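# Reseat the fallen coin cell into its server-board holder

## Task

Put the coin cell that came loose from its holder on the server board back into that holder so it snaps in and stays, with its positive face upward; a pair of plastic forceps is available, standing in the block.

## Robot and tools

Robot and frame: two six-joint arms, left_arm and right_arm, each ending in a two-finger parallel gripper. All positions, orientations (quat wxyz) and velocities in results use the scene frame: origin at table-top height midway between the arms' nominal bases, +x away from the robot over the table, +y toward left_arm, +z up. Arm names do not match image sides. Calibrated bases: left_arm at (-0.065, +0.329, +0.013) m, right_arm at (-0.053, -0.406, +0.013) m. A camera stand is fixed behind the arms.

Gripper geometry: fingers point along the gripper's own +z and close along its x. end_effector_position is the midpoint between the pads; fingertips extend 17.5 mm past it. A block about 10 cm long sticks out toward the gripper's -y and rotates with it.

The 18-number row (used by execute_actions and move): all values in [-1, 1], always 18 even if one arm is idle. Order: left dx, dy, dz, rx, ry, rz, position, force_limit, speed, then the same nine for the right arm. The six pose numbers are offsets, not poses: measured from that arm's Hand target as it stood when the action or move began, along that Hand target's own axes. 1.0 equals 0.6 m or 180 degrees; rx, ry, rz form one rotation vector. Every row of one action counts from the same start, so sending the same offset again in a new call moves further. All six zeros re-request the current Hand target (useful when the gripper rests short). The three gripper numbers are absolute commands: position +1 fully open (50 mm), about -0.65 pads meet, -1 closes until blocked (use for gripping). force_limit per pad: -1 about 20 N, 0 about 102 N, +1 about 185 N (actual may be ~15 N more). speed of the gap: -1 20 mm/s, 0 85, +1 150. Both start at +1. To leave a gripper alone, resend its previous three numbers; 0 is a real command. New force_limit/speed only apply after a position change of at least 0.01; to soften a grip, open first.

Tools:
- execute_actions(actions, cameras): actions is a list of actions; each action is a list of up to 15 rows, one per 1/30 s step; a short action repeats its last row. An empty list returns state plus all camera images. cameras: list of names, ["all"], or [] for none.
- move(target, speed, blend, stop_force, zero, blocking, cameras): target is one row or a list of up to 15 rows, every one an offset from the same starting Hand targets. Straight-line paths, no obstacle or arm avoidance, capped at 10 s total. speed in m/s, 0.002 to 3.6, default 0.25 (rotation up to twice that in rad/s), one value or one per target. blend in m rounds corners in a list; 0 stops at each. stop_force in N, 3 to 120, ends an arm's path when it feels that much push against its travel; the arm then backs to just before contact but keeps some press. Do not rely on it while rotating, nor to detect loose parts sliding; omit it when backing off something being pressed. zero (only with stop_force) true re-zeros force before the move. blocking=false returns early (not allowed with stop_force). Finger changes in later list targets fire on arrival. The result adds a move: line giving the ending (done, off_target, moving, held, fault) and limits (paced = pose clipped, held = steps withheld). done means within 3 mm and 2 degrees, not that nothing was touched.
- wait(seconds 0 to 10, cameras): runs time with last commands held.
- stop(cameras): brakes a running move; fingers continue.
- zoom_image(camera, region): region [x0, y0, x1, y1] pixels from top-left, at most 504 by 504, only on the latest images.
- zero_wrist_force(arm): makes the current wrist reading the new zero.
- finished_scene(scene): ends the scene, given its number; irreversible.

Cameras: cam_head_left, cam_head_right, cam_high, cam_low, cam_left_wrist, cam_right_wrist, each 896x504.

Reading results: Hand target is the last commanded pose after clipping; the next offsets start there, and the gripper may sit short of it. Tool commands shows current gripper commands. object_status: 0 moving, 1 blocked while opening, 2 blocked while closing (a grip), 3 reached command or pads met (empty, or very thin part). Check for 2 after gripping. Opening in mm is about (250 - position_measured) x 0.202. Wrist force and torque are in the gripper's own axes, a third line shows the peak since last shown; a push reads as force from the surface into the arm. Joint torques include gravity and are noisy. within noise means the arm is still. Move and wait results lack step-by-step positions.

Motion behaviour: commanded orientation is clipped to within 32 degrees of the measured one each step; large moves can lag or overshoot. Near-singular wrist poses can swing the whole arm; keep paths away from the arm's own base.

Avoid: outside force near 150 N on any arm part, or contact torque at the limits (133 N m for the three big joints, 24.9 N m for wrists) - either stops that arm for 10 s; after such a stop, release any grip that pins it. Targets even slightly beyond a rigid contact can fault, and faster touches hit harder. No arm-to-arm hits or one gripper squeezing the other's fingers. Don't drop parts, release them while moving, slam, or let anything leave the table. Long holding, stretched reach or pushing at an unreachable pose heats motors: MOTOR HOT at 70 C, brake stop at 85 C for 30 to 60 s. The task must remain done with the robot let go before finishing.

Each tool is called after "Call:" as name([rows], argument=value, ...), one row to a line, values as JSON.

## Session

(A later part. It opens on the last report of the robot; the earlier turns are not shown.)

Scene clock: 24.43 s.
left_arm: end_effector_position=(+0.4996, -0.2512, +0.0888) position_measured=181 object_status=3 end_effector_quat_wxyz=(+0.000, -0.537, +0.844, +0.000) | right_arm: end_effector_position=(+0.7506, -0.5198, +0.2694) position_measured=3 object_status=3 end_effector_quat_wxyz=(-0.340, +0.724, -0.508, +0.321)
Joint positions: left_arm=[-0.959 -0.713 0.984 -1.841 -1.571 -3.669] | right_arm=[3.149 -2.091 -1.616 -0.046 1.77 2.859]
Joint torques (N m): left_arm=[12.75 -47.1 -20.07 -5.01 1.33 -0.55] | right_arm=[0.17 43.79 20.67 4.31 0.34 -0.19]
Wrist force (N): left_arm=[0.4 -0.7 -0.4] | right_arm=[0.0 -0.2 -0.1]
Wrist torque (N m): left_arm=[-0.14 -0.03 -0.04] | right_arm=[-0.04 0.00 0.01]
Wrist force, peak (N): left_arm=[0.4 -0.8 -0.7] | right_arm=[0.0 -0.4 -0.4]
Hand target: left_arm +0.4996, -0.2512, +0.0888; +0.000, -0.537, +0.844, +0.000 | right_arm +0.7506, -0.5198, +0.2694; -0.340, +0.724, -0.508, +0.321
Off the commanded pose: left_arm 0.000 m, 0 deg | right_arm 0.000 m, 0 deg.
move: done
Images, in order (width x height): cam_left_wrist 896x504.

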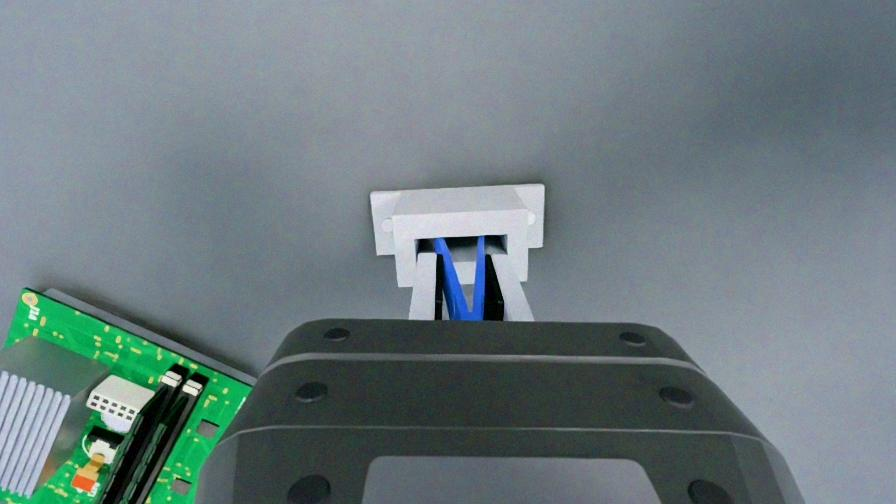

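Call:
move([
  [0,0,0,0,0,0,-0.25,-1,-1,0,0,0,0,0,0,1,1,1],
  [0,0,-0.15,0,0,0,-0.25,-1,-1,0,0,0,0,0,0,1,1,1],
], speed=0.12, cameras=["cam_left_wrist","cam_low"])

Call:
zoom_image(camera="cam_left_wrist", region=[350, 180, 580, 330])

Call:
zoom_image(camera="cam_low", region=[430, 220, 550, 320])

Scene clock: 26.37 s.
left_arm: end_effector_position=(+0.4997, -0.2512, +0.1788) position_measured=189 object_status=3 end_effector_quat_wxyz=(+0.000, -0.537, +0.844, +0.000) | right_arm: end_effector_position=(+0.7506, -0.5198, +0.2694) position_measured=3 object_status=3 end_effector_quat_wxyz=(-0.340, +0.724, -0.508, +0.321)
Joint positions: left_arm=[-0.959 -0.759 0.834 -1.646 -1.571 -3.669] | right_arm=[3.149 -2.091 -1.616 -0.046 1.77 2.859]
Joint torques (N m): left_arm=[12.88 -45.65 -26.14 -3.44 -0.32 -1.38] | right_arm=[0.62 43.93 21.12 4.35 0.38 -0.31]
Wrist force (N): left_arm=[0.4 -0.5 0.0] | right_arm=[0.2 -0.3 0.0]
Wrist torque (N m): left_arm=[-0.10 -0.03 -0.03] | right_arm=[-0.06 -0.04 0.01]
Wrist force, peak (N): left_arm=[0.4 -0.4 3.0] | right_arm=[0.1 -0.6 -0.1]
Hand target: left_arm +0.4997, -0.2512, +0.1788; +0.000, -0.537, +0.844, +0.000 | right_arm +0.7506, -0.5198, +0.2694; -0.340, +0.724, -0.508, +0.321
Off the commanded pose: left_arm 0.000 m, 0 deg | right_arm 0.000 m, 0 deg.
move: done
Images, in order (width x height): cam_low 896x504, cam_left_wrist 896x504.

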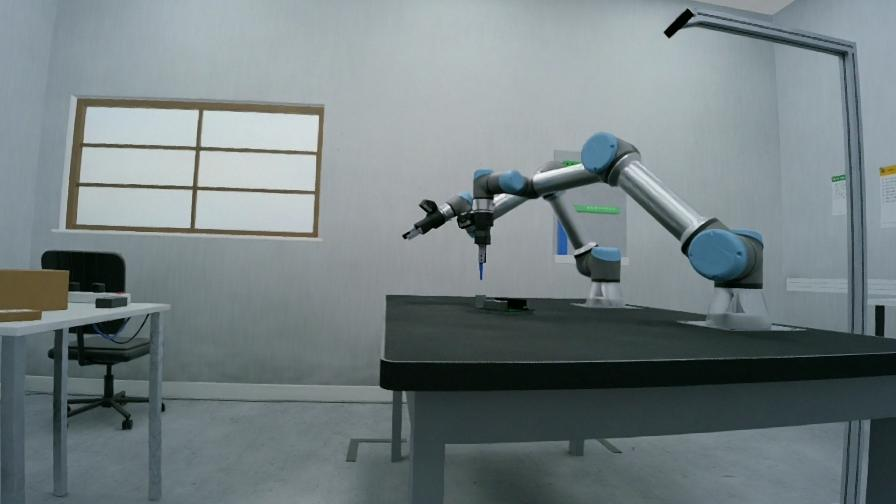

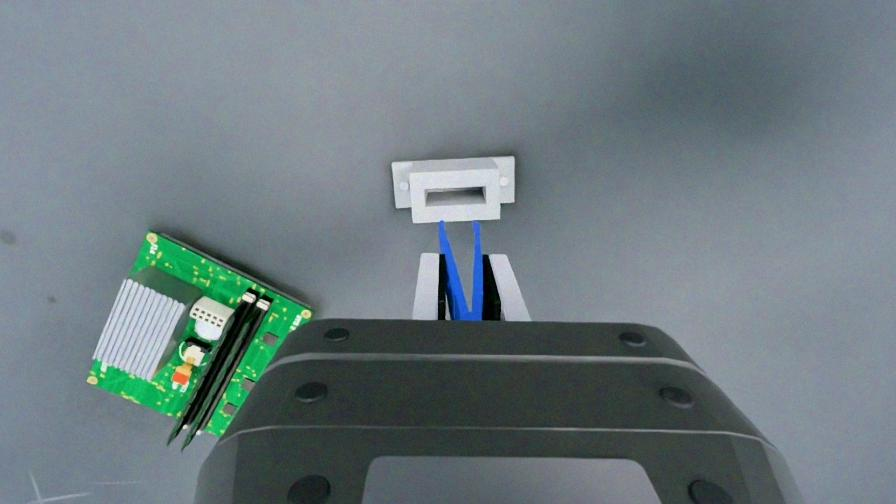

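Scaled by 2.191 from the camera's 896x504 image, which has a finer 1280x720 frame.

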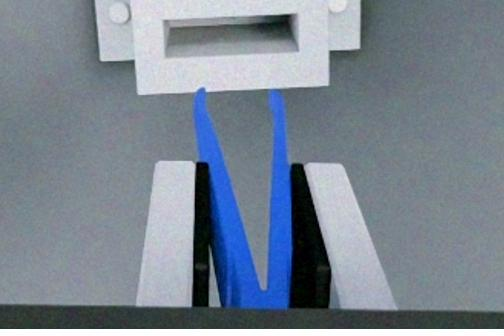

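Scaled by 4.200 from the camera's 896x504 image, which has a finer 1280x720 frame.

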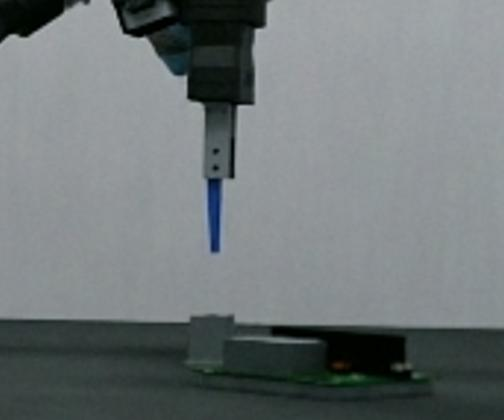

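Call:
move([
  [-0.288,0.175,0,0,0,-0.068,-0.25,-1,-1,0,0,0,0,0,0,1,1,1],
  [-0.288,0.175,0.07,0,0,-0.068,-0.25,-1,-1,0,0,0,0,0,0,1,1,1],
], cameras=["cam_left_wrist","cam_low"])

Call:
zoom_image(camera="cam_left_wrist", region=[360, 130, 560, 320])

Call:
zoom_image(camera="cam_low", region=[450, 220, 570, 320])

Scene clock: 29.80 s.
left_arm: end_effector_position=(+0.4777, -0.0502, +0.1369) position_measured=189 object_status=3 end_effector_quat_wxyz=(+0.000, -0.624, +0.782, +0.000) | right_arm: end_effector_position=(+0.7506, -0.5198, +0.2694) position_measured=3 object_status=3 end_effector_quat_wxyz=(-0.340, +0.724, -0.508, +0.321)
Joint positions: left_arm=[-0.808 -1.105 1.522 -1.987 -1.571 -3.731] | right_arm=[3.149 -2.091 -1.616 -0.046 1.77 2.859]
Joint torques (N m): left_arm=[-2.08 -53.35 -15.43 -5.4 -0.99 2.78] | right_arm=[0.76 44.16 20.49 4.44 0.31 -0.32]
Wrist force (N): left_arm=[0.3 -0.4 -0.3] | right_arm=[0.1 -0.3 0.0]
Wrist torque (N m): left_arm=[-0.02 -0.06 0.02] | right_arm=[-0.05 -0.01 0.00]
Wrist force, peak (N): left_arm=[3.2 -2.7 -0.1] | right_arm=[0.2 -0.6 0.1]
Hand target: left_arm +0.4777, -0.0502, +0.1369; +0.000, -0.624, +0.782, +0.000 | right_arm +0.7506, -0.5198, +0.2694; -0.340, +0.724, -0.508, +0.321
Off the commanded pose: left_arm 0.000 m, 0 deg | right_arm 0.000 m, 0 deg.
move: done
Images, in order (width x height): cam_low 896x504, cam_left_wrist 896x504.

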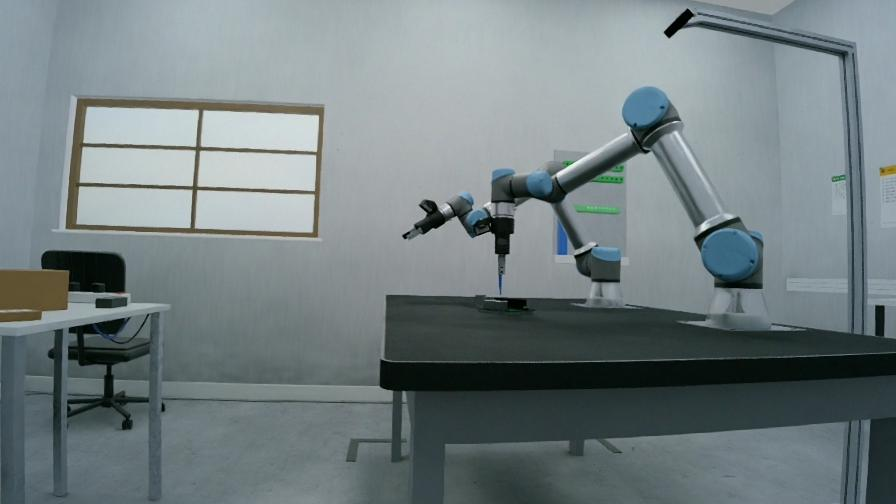

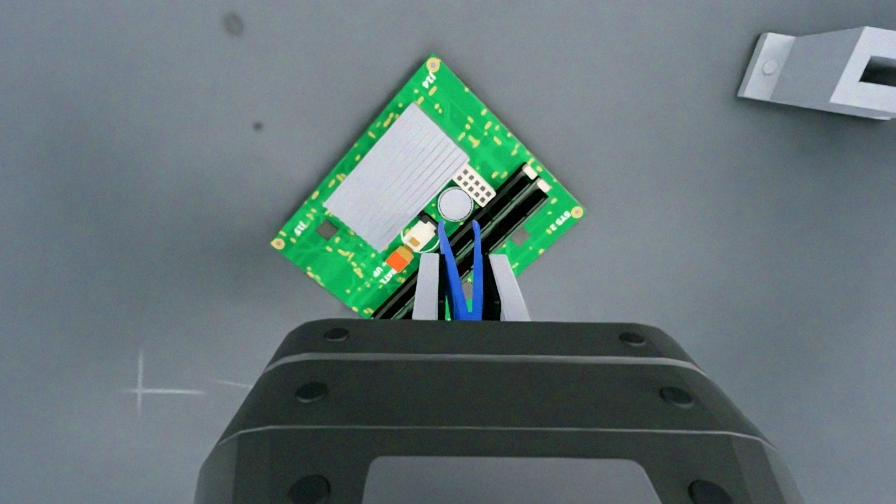

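Scaled by 2.520 from the camera's 896x504 image, which has a finer 1280x720 frame.

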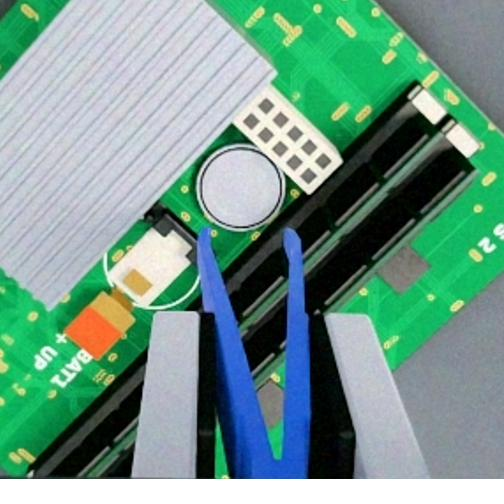

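Scaled by 4.200 from the camera's 896x504 image, which has a finer 1280x720 frame.

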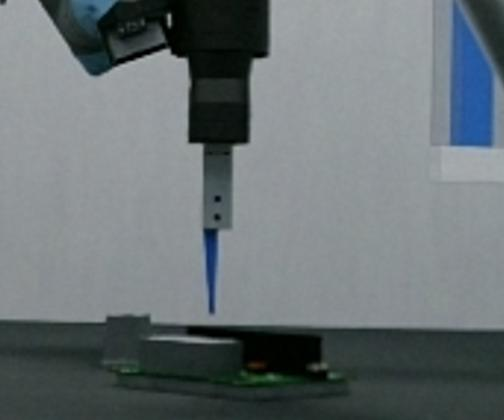

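Call:
move(target=[0,0.001,0.02,0,0,0,-0.21,-1,-1,0,0,0,0,0,0,1,1,1], cameras=["cam_left_wrist"])

Call:
zoom_image(camera="cam_left_wrist", region=[360, 130, 560, 320])

Scene clock: 30.93 s.
left_arm: end_effector_position=(+0.4771, -0.0500, +0.1248) position_measured=183 object_status=3 end_effector_quat_wxyz=(+0.000, -0.624, +0.782, +0.000) | right_arm: end_effector_position=(+0.7506, -0.5198, +0.2694) position_measured=3 object_status=3 end_effector_quat_wxyz=(-0.340, +0.724, -0.508, +0.321)
Joint positions: left_arm=[-0.808 -1.095 1.54 -2.015 -1.571 -3.732] | right_arm=[3.149 -2.091 -1.616 -0.046 1.77 2.859]
Joint torques (N m): left_arm=[-12.86 -47.07 -27.06 -1.42 -1.15 -2.19] | right_arm=[0.38 44.24 20.87 4.37 0.35 -0.35]
Wrist force (N): left_arm=[0.1 -0.2 -0.2] | right_arm=[-0.2 0.0 -0.1]
Wrist torque (N m): left_arm=[0.00 -0.01 0.06] | right_arm=[-0.02 0.03 0.00]
Wrist force, peak (N): left_arm=[0.1 -0.4 -0.8] | right_arm=[0.4 -0.3 -0.5]
Hand target: left_arm +0.4771, -0.0500, +0.1249; +0.000, -0.624, +0.782, +0.000 | right_arm +0.7506, -0.5198, +0.2694; -0.340, +0.724, -0.508, +0.321
Off the commanded pose: left_arm 0.000 m, 0 deg | right_arm 0.000 m, 0 deg.
move: done
Images, in order (width x height): cam_left_wrist 896x504.

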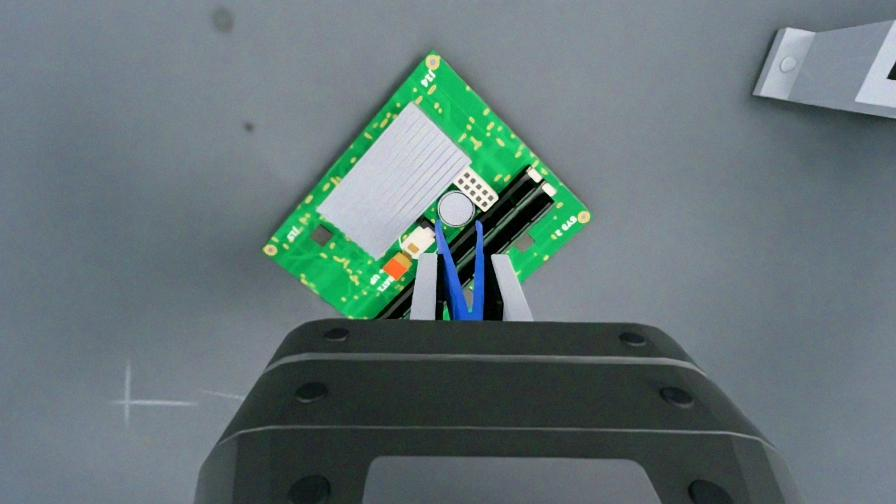

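Scaled by 2.520 from the camera's 896x504 image, which has a finer 1280x720 frame.

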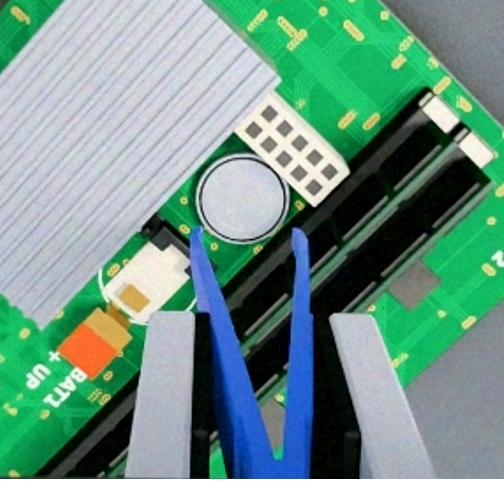

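Call:
move(target=[0,0.0,0.0,0,0,0,-0.165,-1,-1,0,0,0,0,0,0,1,1,1], cameras=["cam_left_wrist"])

Call:
zoom_image(camera="cam_left_wrist", region=[400, 150, 520, 270])

Scene clock: 31.87 s.
left_arm: end_effector_position=(+0.4771, -0.0500, +0.1249) position_measured=178 object_status=3 end_effector_quat_wxyz=(+0.000, -0.624, +0.782, +0.000) | right_arm: end_effector_position=(+0.7506, -0.5198, +0.2694) position_measured=3 object_status=3 end_effector_quat_wxyz=(-0.340, +0.724, -0.508, +0.321)
Joint positions: left_arm=[-0.808 -1.095 1.54 -2.015 -1.571 -3.732] | right_arm=[3.149 -2.091 -1.616 -0.046 1.77 2.859]
Joint torques (N m): left_arm=[-12.44 -60.41 -29.08 -1.02 -0.76 -2.11] | right_arm=[0.61 43.72 21.13 4.31 0.36 -0.38]
Wrist force (N): left_arm=[0.2 -0.2 -0.3] | right_arm=[-0.1 -0.3 -0.1]
Wrist torque (N m): left_arm=[-0.01 -0.04 0.06] | right_arm=[-0.05 0.01 0.00]
Wrist force, peak (N): left_arm=[0.0 -0.5 -0.3] | right_arm=[0.4 -0.4 0.0]
Hand target: left_arm +0.4771, -0.0500, +0.1249; +0.000, -0.624, +0.782, +0.000 | right_arm +0.7506, -0.5198, +0.2694; -0.340, +0.724, -0.508, +0.321
Off the commanded pose: left_arm 0.000 m, 0 deg | right_arm 0.000 m, 0 deg.
move: done
Images, in order (width x height): cam_left_wrist 896x504.

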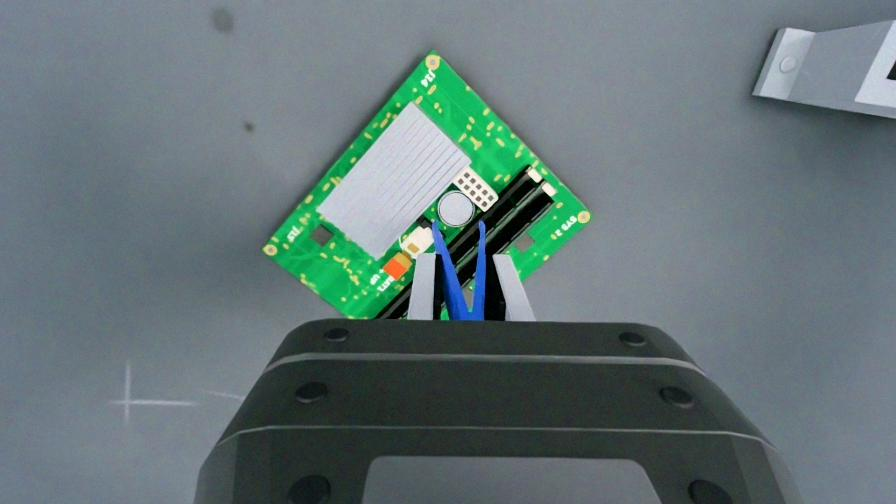

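Scaled by 4.200 from the camera's 896x504 image, which has a finer 1280x720 frame.

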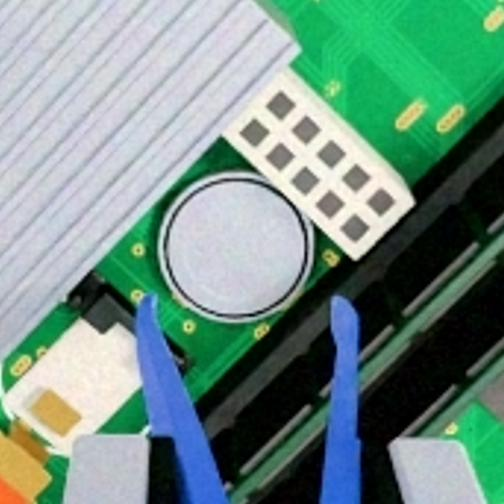

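Call:
move([
  [0,0,0,0,0,0.033,-0.135,-1,-1,0,0,0,0,0,0,1,1,1],
  [0,0.0,0.031,0,0,0.033,-0.135,-1,-1,0,0,0,0,0,0,1,1,1],
], cameras=["cam_left_wrist"], speed=0.05)

Call:
zoom_image(camera="cam_left_wrist", region=[400, 150, 520, 270])

Scene clock: 34.60 s.
left_arm: end_effector_position=(+0.4771, -0.0500, +0.1060) position_measured=173 object_status=3 end_effector_quat_wxyz=(+0.000, -0.583, +0.813, +0.001) end_effector_velocity=(+0.000, +0.000, +0.002) end_effector_angular_velocity=(+0.002, +0.002, +0.000) | right_arm: end_effector_position=(+0.7506, -0.5198, +0.2694) position_measured=3 object_status=3 end_effector_quat_wxyz=(-0.340, +0.724, -0.508, +0.321)
Joint positions: left_arm=[-0.808 -1.075 1.562 -2.057 -1.571 -3.628] | right_arm=[3.149 -2.091 -1.616 -0.046 1.77 2.859]
Joint velocities: left_arm=[0 -0.002 -0.003 0.008 0 0] | right_arm=[within noise]
Joint torques (N m): left_arm=[-7.64 -60.94 -29.95 -0.95 -0.2 -1.82] | right_arm=[0.55 43.51 20.91 4.36 0.39 -0.49]
Wrist force (N): left_arm=[0.3 -0.6 -0.3] | right_arm=[0.1 -0.1 0.0]
Wrist torque (N m): left_arm=[-0.08 -0.01 0.03] | right_arm=[-0.03 -0.01 0.00]
Wrist force, peak (N): left_arm=[0.3 -0.5 -1.8] | right_arm=[0.3 -0.4 -0.2]
Hand target: left_arm +0.4771, -0.0500, +0.1063; +0.000, -0.583, +0.813, +0.000 | right_arm +0.7506, -0.5198, +0.2694; -0.340, +0.724, -0.508, +0.321
Off the commanded pose: left_arm 0.000 m, 0 deg | right_arm 0.000 m, 0 deg.
move: done
Images, in order (width x height): cam_left_wrist 896x504.

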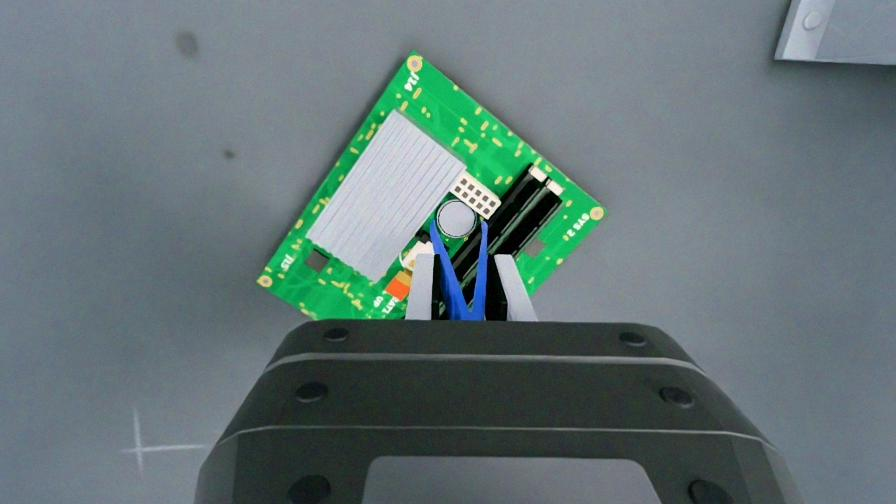

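Scaled by 4.200 from the camera's 896x504 image, which has a finer 1280x720 frame.

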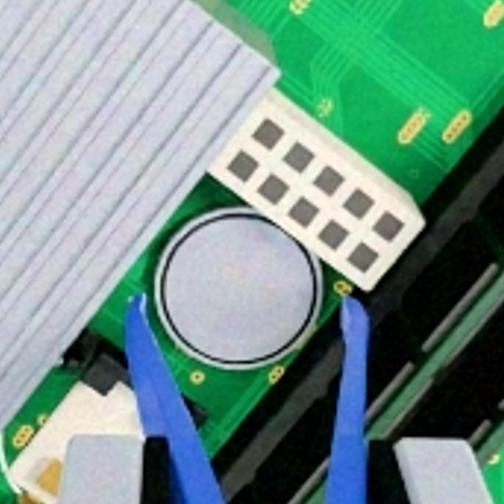

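Call:
move([
  [0,0.002,0.0,0,0,0,-0.135,-1,-1,0,0,0,0,0,0,1,1,1],
  [0,0.002,0.03,0,0,0,-0.135,-1,-1,0,0,0,0,0,0,1,1,1],
], cameras=["cam_left_wrist","cam_low"], speed=0.015, stop_force=3)

Call:
zoom_image(camera="cam_left_wrist", region=[400, 150, 520, 270])

Scene clock: 36.53 s.
left_arm: end_effector_position=(+0.4759, -0.0497, +0.0998) position_measured=173 object_status=3 end_effector_quat_wxyz=(+0.000, -0.583, +0.813, +0.000) | right_arm: end_effector_position=(+0.7506, -0.5198, +0.2694) position_measured=3 object_status=3 end_effector_quat_wxyz=(-0.340, +0.724, -0.508, +0.321)
Joint positions: left_arm=[-0.809 -1.07 1.573 -2.073 -1.571 -3.629] | right_arm=[3.149 -2.091 -1.616 -0.046 1.77 2.859]
Joint torques (N m): left_arm=[-6.15 -58.77 -27.82 -2.5 -0.67 0.66] | right_arm=[0.04 43.29 20.8 4.32 0.45 -0.55]
Wrist force (N): left_arm=[0.1 -0.7 -2.7] | right_arm=[0.3 -0.1 0.0]
Wrist torque (N m): left_arm=[-0.07 -0.03 0.03] | right_arm=[-0.03 -0.04 0.00]
Wrist force, peak (N): left_arm=[-0.8 -0.7 -13.8] | right_arm=[0.2 -0.2 -0.4]
Hand target: left_arm +0.4759, -0.0497, +0.0998; +0.000, -0.583, +0.813, +0.000 (not the last commanded pose) | right_arm +0.7506, -0.5198, +0.2694; -0.340, +0.724, -0.508, +0.321
Off the commanded pose: left_arm 0.012 m, 0 deg | right_arm 0.000 m, 0 deg.
move: contact (left_arm); path passed 1 of 2 targets
Images, in order (width x height): cam_low 896x504, cam_left_wrist 896x504.

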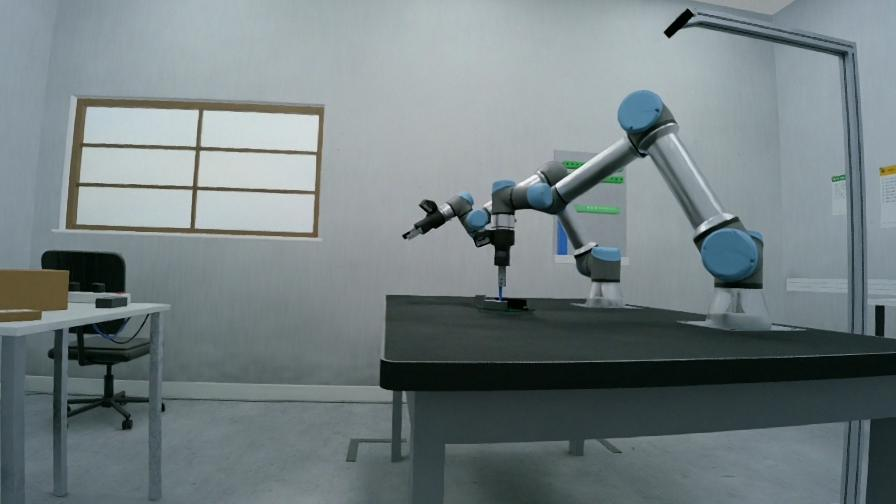

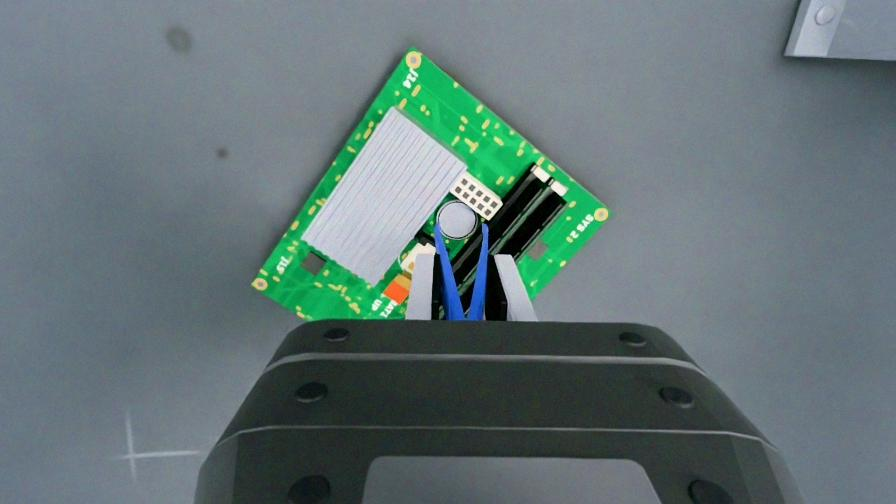

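Scaled by 4.200 from the camera's 896x504 image, which has a finer 1280x720 frame.

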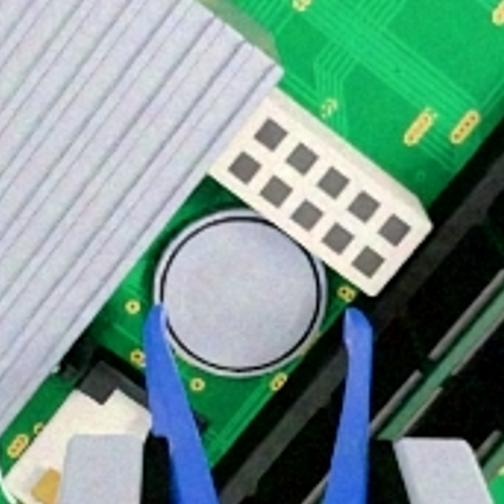

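Call:
move(target=[0,0.0,-0.02,0,0,0,-0.135,-1,-1,0,0,0,0,0,0,1,1,1], cameras=["cam_left_wrist"], speed=0.05)

Call:
zoom_image(camera="cam_left_wrist", region=[400, 150, 520, 270])

Call:
zoom_image(camera="cam_left_wrist", region=[380, 210, 560, 330])

Scene clock: 37.57 s.
left_arm: end_effector_position=(+0.4760, -0.0497, +0.1121) position_measured=173 object_status=3 end_effector_quat_wxyz=(+0.000, -0.583, +0.813, +0.000) | right_arm: end_effector_position=(+0.7506, -0.5198, +0.2694) position_measured=3 object_status=3 end_effector_quat_wxyz=(-0.340, +0.724, -0.508, +0.321)
Joint positions: left_arm=[-0.809 -1.084 1.559 -2.046 -1.571 -3.629] | right_arm=[3.149 -2.091 -1.616 -0.046 1.77 2.859]
Joint torques (N m): left_arm=[-5.48 -33.4 -13.72 -5.97 -0.18 0.79] | right_arm=[0.82 43.25 21.24 4.38 0.46 -0.45]
Wrist force (N): left_arm=[0.3 -0.6 -0.3] | right_arm=[0.0 -0.1 -0.1]
Wrist torque (N m): left_arm=[-0.10 -0.01 0.03] | right_arm=[-0.03 0.01 0.01]
Wrist force, peak (N): left_arm=[0.1 -0.8 -3.5] | right_arm=[-0.1 -0.5 0.2]
Hand target: left_arm +0.4759, -0.0497, +0.1118; +0.000, -0.583, +0.813, +0.000 | right_arm +0.7506, -0.5198, +0.2694; -0.340, +0.724, -0.508, +0.321
Off the commanded pose: left_arm 0.000 m, 0 deg | right_arm 0.000 m, 0 deg.
move: done
Images, in order (width x height): cam_left_wrist 896x504.

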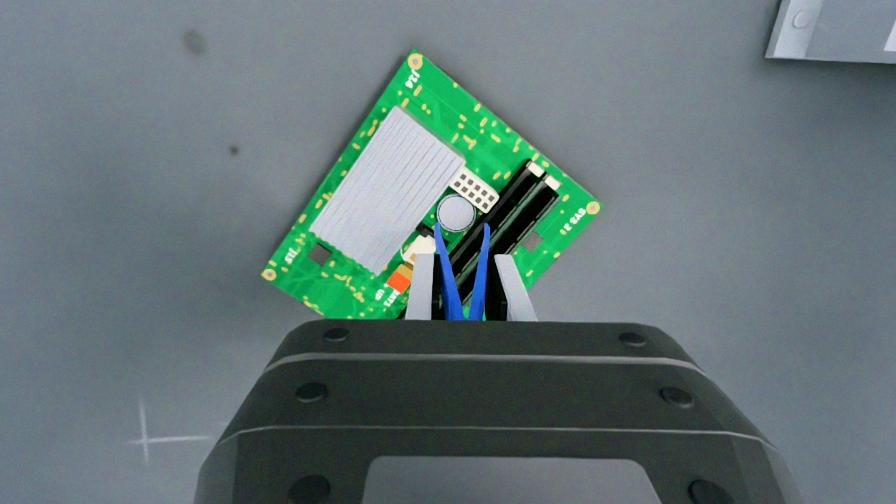

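Scaled by 4.200 from the camera's 896x504 image, which has a finer 1280x720 frame.

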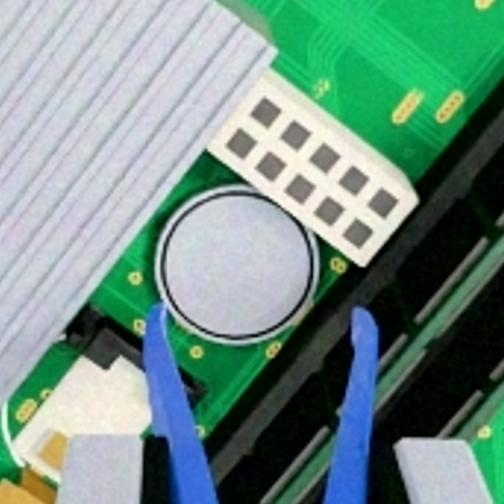

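Scaled by 2.800 from the camera's 896x504 image, which has a finer 1280x720 frame.

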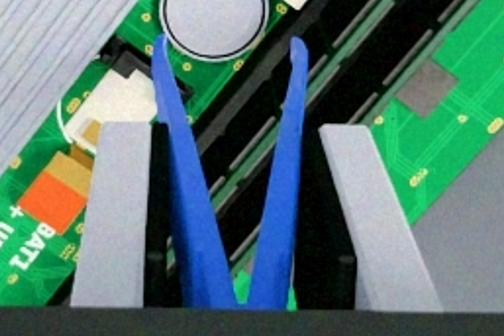

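Call:
move([
  [-0.003,-0.001,0.0,0,0,0,-0.15,-1,-1,0,0,0,0,0,0,1,1,1],
  [-0.003,-0.001,0.018,0,0,0,-0.15,-1,-1,0,0,0,0,0,0,1,1,1],
], cameras=["cam_left_wrist"], speed=0.03)

Call:
zoom_image(camera="cam_left_wrist", region=[400, 150, 520, 270])

Scene clock: 39.63 s.
left_arm: end_effector_position=(+0.4771, -0.0481, +0.1008) position_measured=175 object_status=3 end_effector_quat_wxyz=(+0.000, -0.583, +0.813, +0.000) | right_arm: end_effector_position=(+0.7506, -0.5198, +0.2694) position_measured=3 object_status=3 end_effector_quat_wxyz=(-0.340, +0.724, -0.508, +0.321)
Joint positions: left_arm=[-0.806 -1.071 1.572 -2.071 -1.571 -3.626] | right_arm=[3.149 -2.091 -1.616 -0.046 1.77 2.859]
Joint torques (N m): left_arm=[-2 -56.1 -26.78 -1.36 0.87 -1.88] | right_arm=[0.45 43.29 20.68 4.44 0.48 -0.64]
Wrist force (N): left_arm=[0.4 -0.4 -0.3] | right_arm=[0.1 -0.3 0.1]
Wrist torque (N m): left_arm=[-0.05 -0.02 -0.05] | right_arm=[-0.06 -0.02 0.01]
Wrist force, peak (N): left_arm=[0.5 -0.7 -1.1] | right_arm=[0.0 -0.5 0.3]
Hand target: left_arm +0.4771, -0.0482, +0.1010; +0.000, -0.583, +0.813, +0.000 | right_arm +0.7506, -0.5198, +0.2694; -0.340, +0.724, -0.508, +0.321
Off the commanded pose: left_arm 0.000 m, 0 deg | right_arm 0.000 m, 0 deg.
move: done
Images, in order (width x height): cam_left_wrist 896x504.

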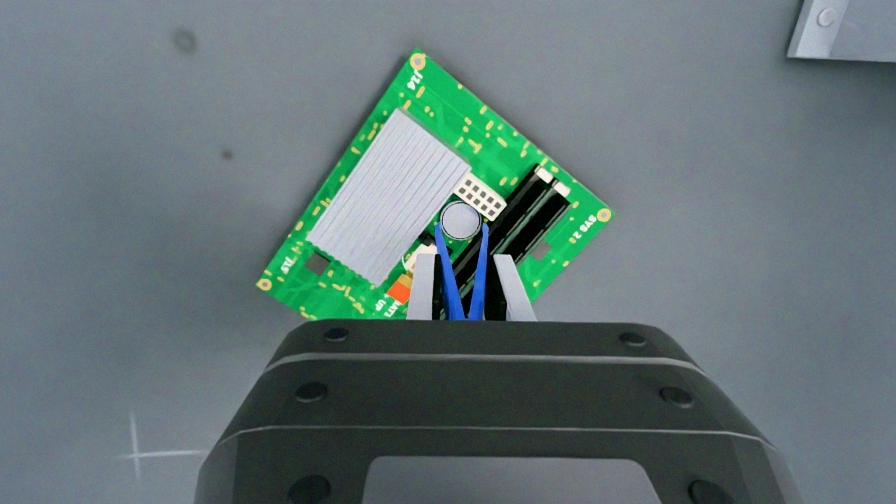

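Scaled by 4.200 from the camera's 896x504 image, which has a finer 1280x720 frame.

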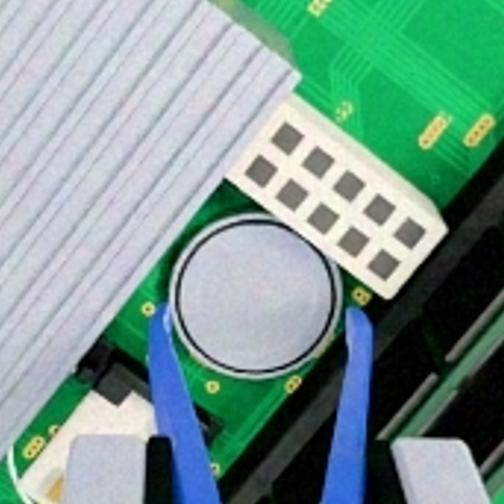

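Call:
move([
  [0,0,0.0,0,0,0,-0.135,-1,-1,0,0,0,0,0,0,1,1,1],
])

Call:
move([
  [0,0,0.025,0,0,0,-0.135,-1,-1,0,0,0,0,0,0,1,1,1],
], cameras=["cam_left_wrist"], speed=0.01, stop_force=3)

Call:
zoom_image(camera="cam_left_wrist", region=[400, 150, 520, 270])

Scene clock: 40.40 s.
left_arm: end_effector_position=(+0.4771, -0.0481, +0.1010) position_measured=173 object_status=3 end_effector_quat_wxyz=(+0.000, -0.583, +0.813, +0.000) | right_arm: end_effector_position=(+0.7506, -0.5198, +0.2694) position_measured=3 object_status=3 end_effector_quat_wxyz=(-0.340, +0.724, -0.508, +0.321)
Joint positions: left_arm=[-0.806 -1.071 1.572 -2.07 -1.571 -3.626] | right_arm=[3.149 -2.091 -1.616 -0.046 1.77 2.859]
Joint torques (N m): left_arm=[-10.22 -60.71 -28.88 -0.87 1.16 -2.02] | right_arm=[0.64 42.96 21.09 4.56 0.39 -0.53]
Wrist force (N): left_arm=[0.4 -0.6 -0.6] | right_arm=[0.0 -0.4 0.0]
Wrist torque (N m): left_arm=[-0.08 -0.02 -0.04] | right_arm=[-0.07 0.01 0.01]
Wrist force, peak (N): left_arm=[0.5 -0.7 -0.5] | right_arm=[0.4 -0.3 -0.2]
Hand target: left_arm +0.4771, -0.0482, +0.1010; +0.000, -0.583, +0.813, +0.000 | right_arm +0.7506, -0.5198, +0.2694; -0.340, +0.724, -0.508, +0.321
Off the commanded pose: left_arm 0.000 m, 0 deg | right_arm 0.000 m, 0 deg.
move: done

Scene clock: 42.60 s.
left_arm: end_effector_position=(+0.4771, -0.0481, +0.0905) position_measured=173 object_status=3 end_effector_quat_wxyz=(+0.000, -0.583, +0.813, +0.000) | right_arm: end_effector_position=(+0.7506, -0.5198, +0.2694) position_measured=3 object_status=3 end_effector_quat_wxyz=(-0.340, +0.724, -0.508, +0.321)
Joint positions: left_arm=[-0.806 -1.059 1.583 -2.094 -1.571 -3.626] | right_arm=[3.149 -2.091 -1.616 -0.046 1.77 2.859]
Joint torques (N m): left_arm=[-10.4 -59.2 -26.96 -1.31 1.27 -1.95] | right_arm=[0.44 42.9 21.34 4.44 0.43 -0.54]
Wrist force (N): left_arm=[0.5 -0.9 -4.2] | right_arm=[0.0 -0.1 0.0]
Wrist torque (N m): left_arm=[-0.02 -0.03 -0.04] | right_arm=[-0.03 0.01 0.01]
Wrist force, peak (N): left_arm=[1.0 0.0 -13.9] | right_arm=[0.6 0.1 -0.2]
Hand target: left_arm +0.4771, -0.0481, +0.0906; +0.000, -0.583, +0.813, +0.000 (not the last commanded pose) | right_arm +0.7506, -0.5198, +0.2694; -0.340, +0.724, -0.508, +0.321
Off the commanded pose: left_arm 0.005 m, 0 deg | right_arm 0.000 m, 0 deg.
move: contact (left_arm)
Images, in order (width x height): cam_left_wrist 896x504.

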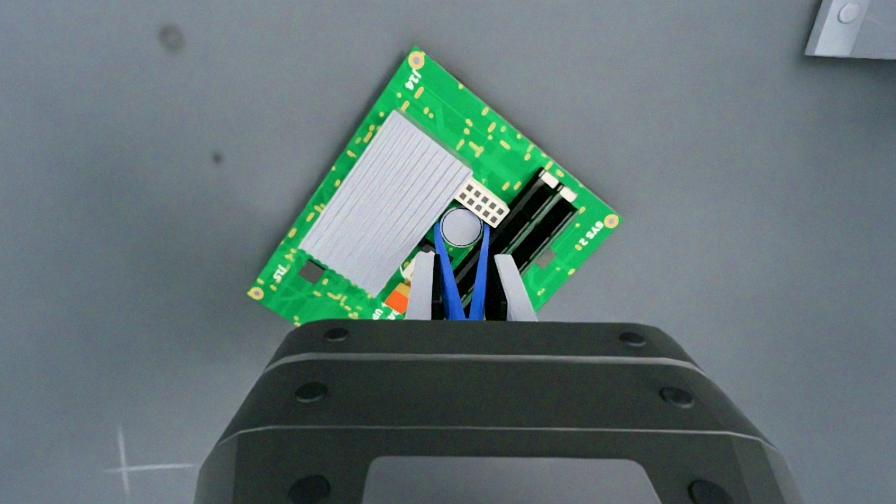

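Scaled by 4.200 from the camera's 896x504 image, which has a finer 1280x720 frame.

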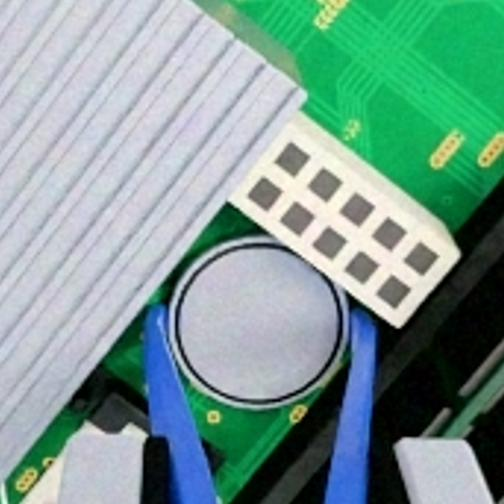

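Call:
move([
  [0,0,-0.001,0,0,0,-0.135,-1,-1,0,0,0,0,0,0,1,1,1],
  [0,0,-0.001,0,0,0,-0.3,-1,-1,0,0,0,0,0,0,1,1,1],
], cameras=["cam_left_wrist"])

Call:
zoom_image(camera="cam_left_wrist", region=[400, 150, 520, 270])

Scene clock: 44.03 s.
left_arm: end_effector_position=(+0.4771, -0.0481, +0.0912) position_measured=198 object_status=3 end_effector_quat_wxyz=(+0.000, -0.583, +0.813, +0.000) | right_arm: end_effector_position=(+0.7506, -0.5198, +0.2694) position_measured=3 object_status=3 end_effector_quat_wxyz=(-0.340, +0.724, -0.508, +0.321)
Joint positions: left_arm=[-0.806 -1.06 1.582 -2.092 -1.571 -3.626] | right_arm=[3.149 -2.091 -1.616 -0.046 1.77 2.859]
Joint torques (N m): left_arm=[-10.09 -59.65 -26.98 -1.95 1.22 -1.92] | right_arm=[0.88 43.47 21.21 4.46 0.52 -0.55]
Wrist force (N): left_arm=[0.3 -0.7 -0.4] | right_arm=[-0.1 -0.1 -0.3]
Wrist torque (N m): left_arm=[-0.07 0.00 -0.04] | right_arm=[-0.02 0.02 0.00]
Wrist force, peak (N): left_arm=[0.6 -1.0 -4.0] | right_arm=[0.0 -0.6 -0.3]
Hand target: left_arm +0.4771, -0.0482, +0.0912; +0.000, -0.583, +0.813, +0.000 | right_arm +0.7506, -0.5198, +0.2694; -0.340, +0.724, -0.508, +0.321
Off the commanded pose: left_arm 0.000 m, 0 deg | right_arm 0.000 m, 0 deg.
move: done
Images, in order (width x height): cam_left_wrist 896x504.

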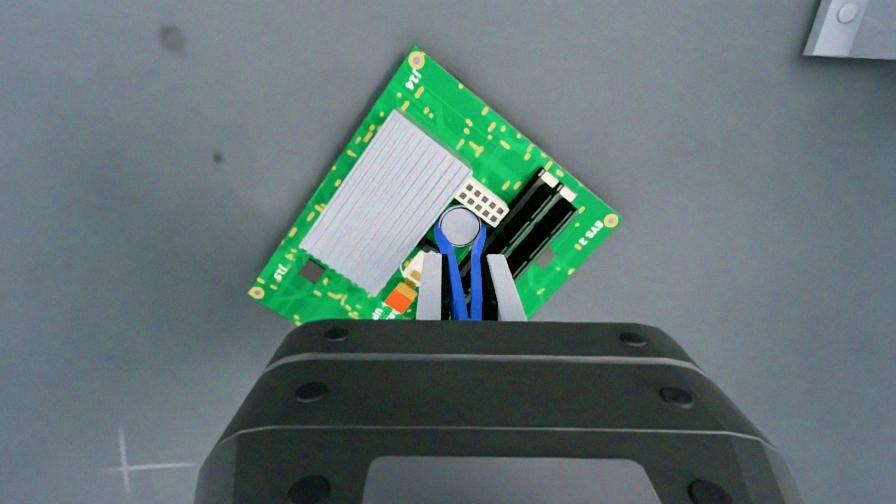

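Scaled by 4.200 from the camera's 896x504 image, which has a finer 1280x720 frame.

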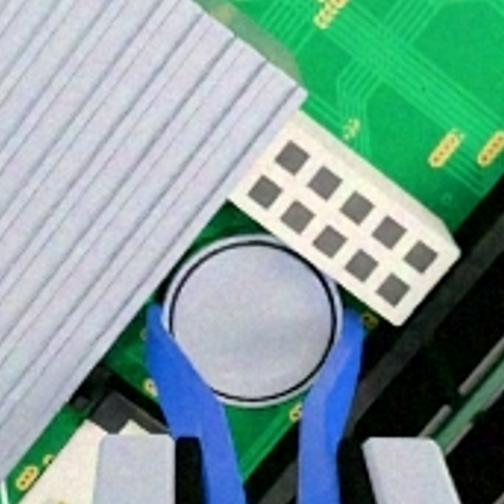

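Call:
move(target=[0,0,-0.12,0,0,0,-0.3,-1,-1,0,0,0,0,0,0,1,1,1], cameras=["cam_left_wrist"], speed=0.05)

Call:
zoom_image(camera="cam_left_wrist", region=[400, 150, 520, 270])

Scene clock: 45.97 s.
left_arm: end_effector_position=(+0.4771, -0.0482, +0.1634) position_measured=198 object_status=3 end_effector_quat_wxyz=(+0.000, -0.583, +0.813, +0.000) | right_arm: end_effector_position=(+0.7506, -0.5198, +0.2694) position_measured=3 object_status=3 end_effector_quat_wxyz=(-0.340, +0.724, -0.508, +0.321)
Joint positions: left_arm=[-0.806 -1.133 1.491 -1.929 -1.571 -3.626] | right_arm=[3.149 -2.091 -1.616 -0.046 1.77 2.859]
Joint torques (N m): left_arm=[-9.02 -30.67 -15.13 -5.87 1.13 -1.69] | right_arm=[0.99 43.86 21.08 4.66 0.48 -0.68]
Wrist force (N): left_arm=[0.5 -0.5 -0.1] | right_arm=[0.4 -0.1 0.0]
Wrist torque (N m): left_arm=[-0.07 -0.06 -0.03] | right_arm=[-0.02 -0.07 0.00]
Wrist force, peak (N): left_arm=[0.3 -0.6 -1.2] | right_arm=[0.1 -0.5 0.3]
Hand target: left_arm +0.4771, -0.0482, +0.1632; +0.000, -0.583, +0.813, +0.000 | right_arm +0.7506, -0.5198, +0.2694; -0.340, +0.724, -0.508, +0.321
Off the commanded pose: left_arm 0.000 m, 0 deg | right_arm 0.000 m, 0 deg.
move: done
Images, in order (width x height): cam_left_wrist 896x504.

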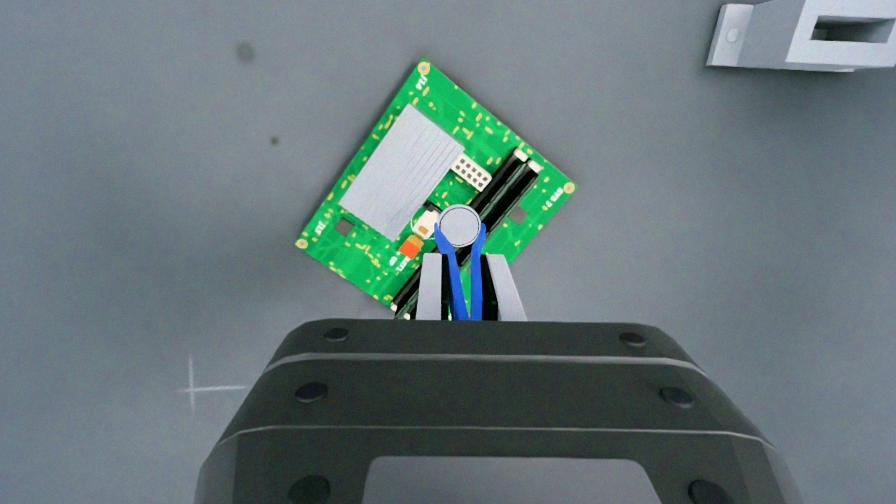

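Scaled by 4.200 from the camera's 896x504 image, which has a finer 1280x720 frame.

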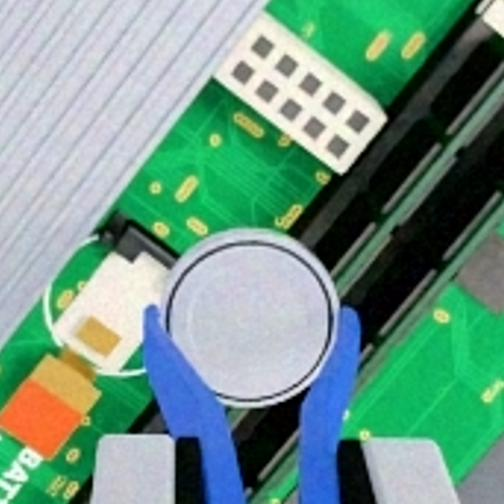

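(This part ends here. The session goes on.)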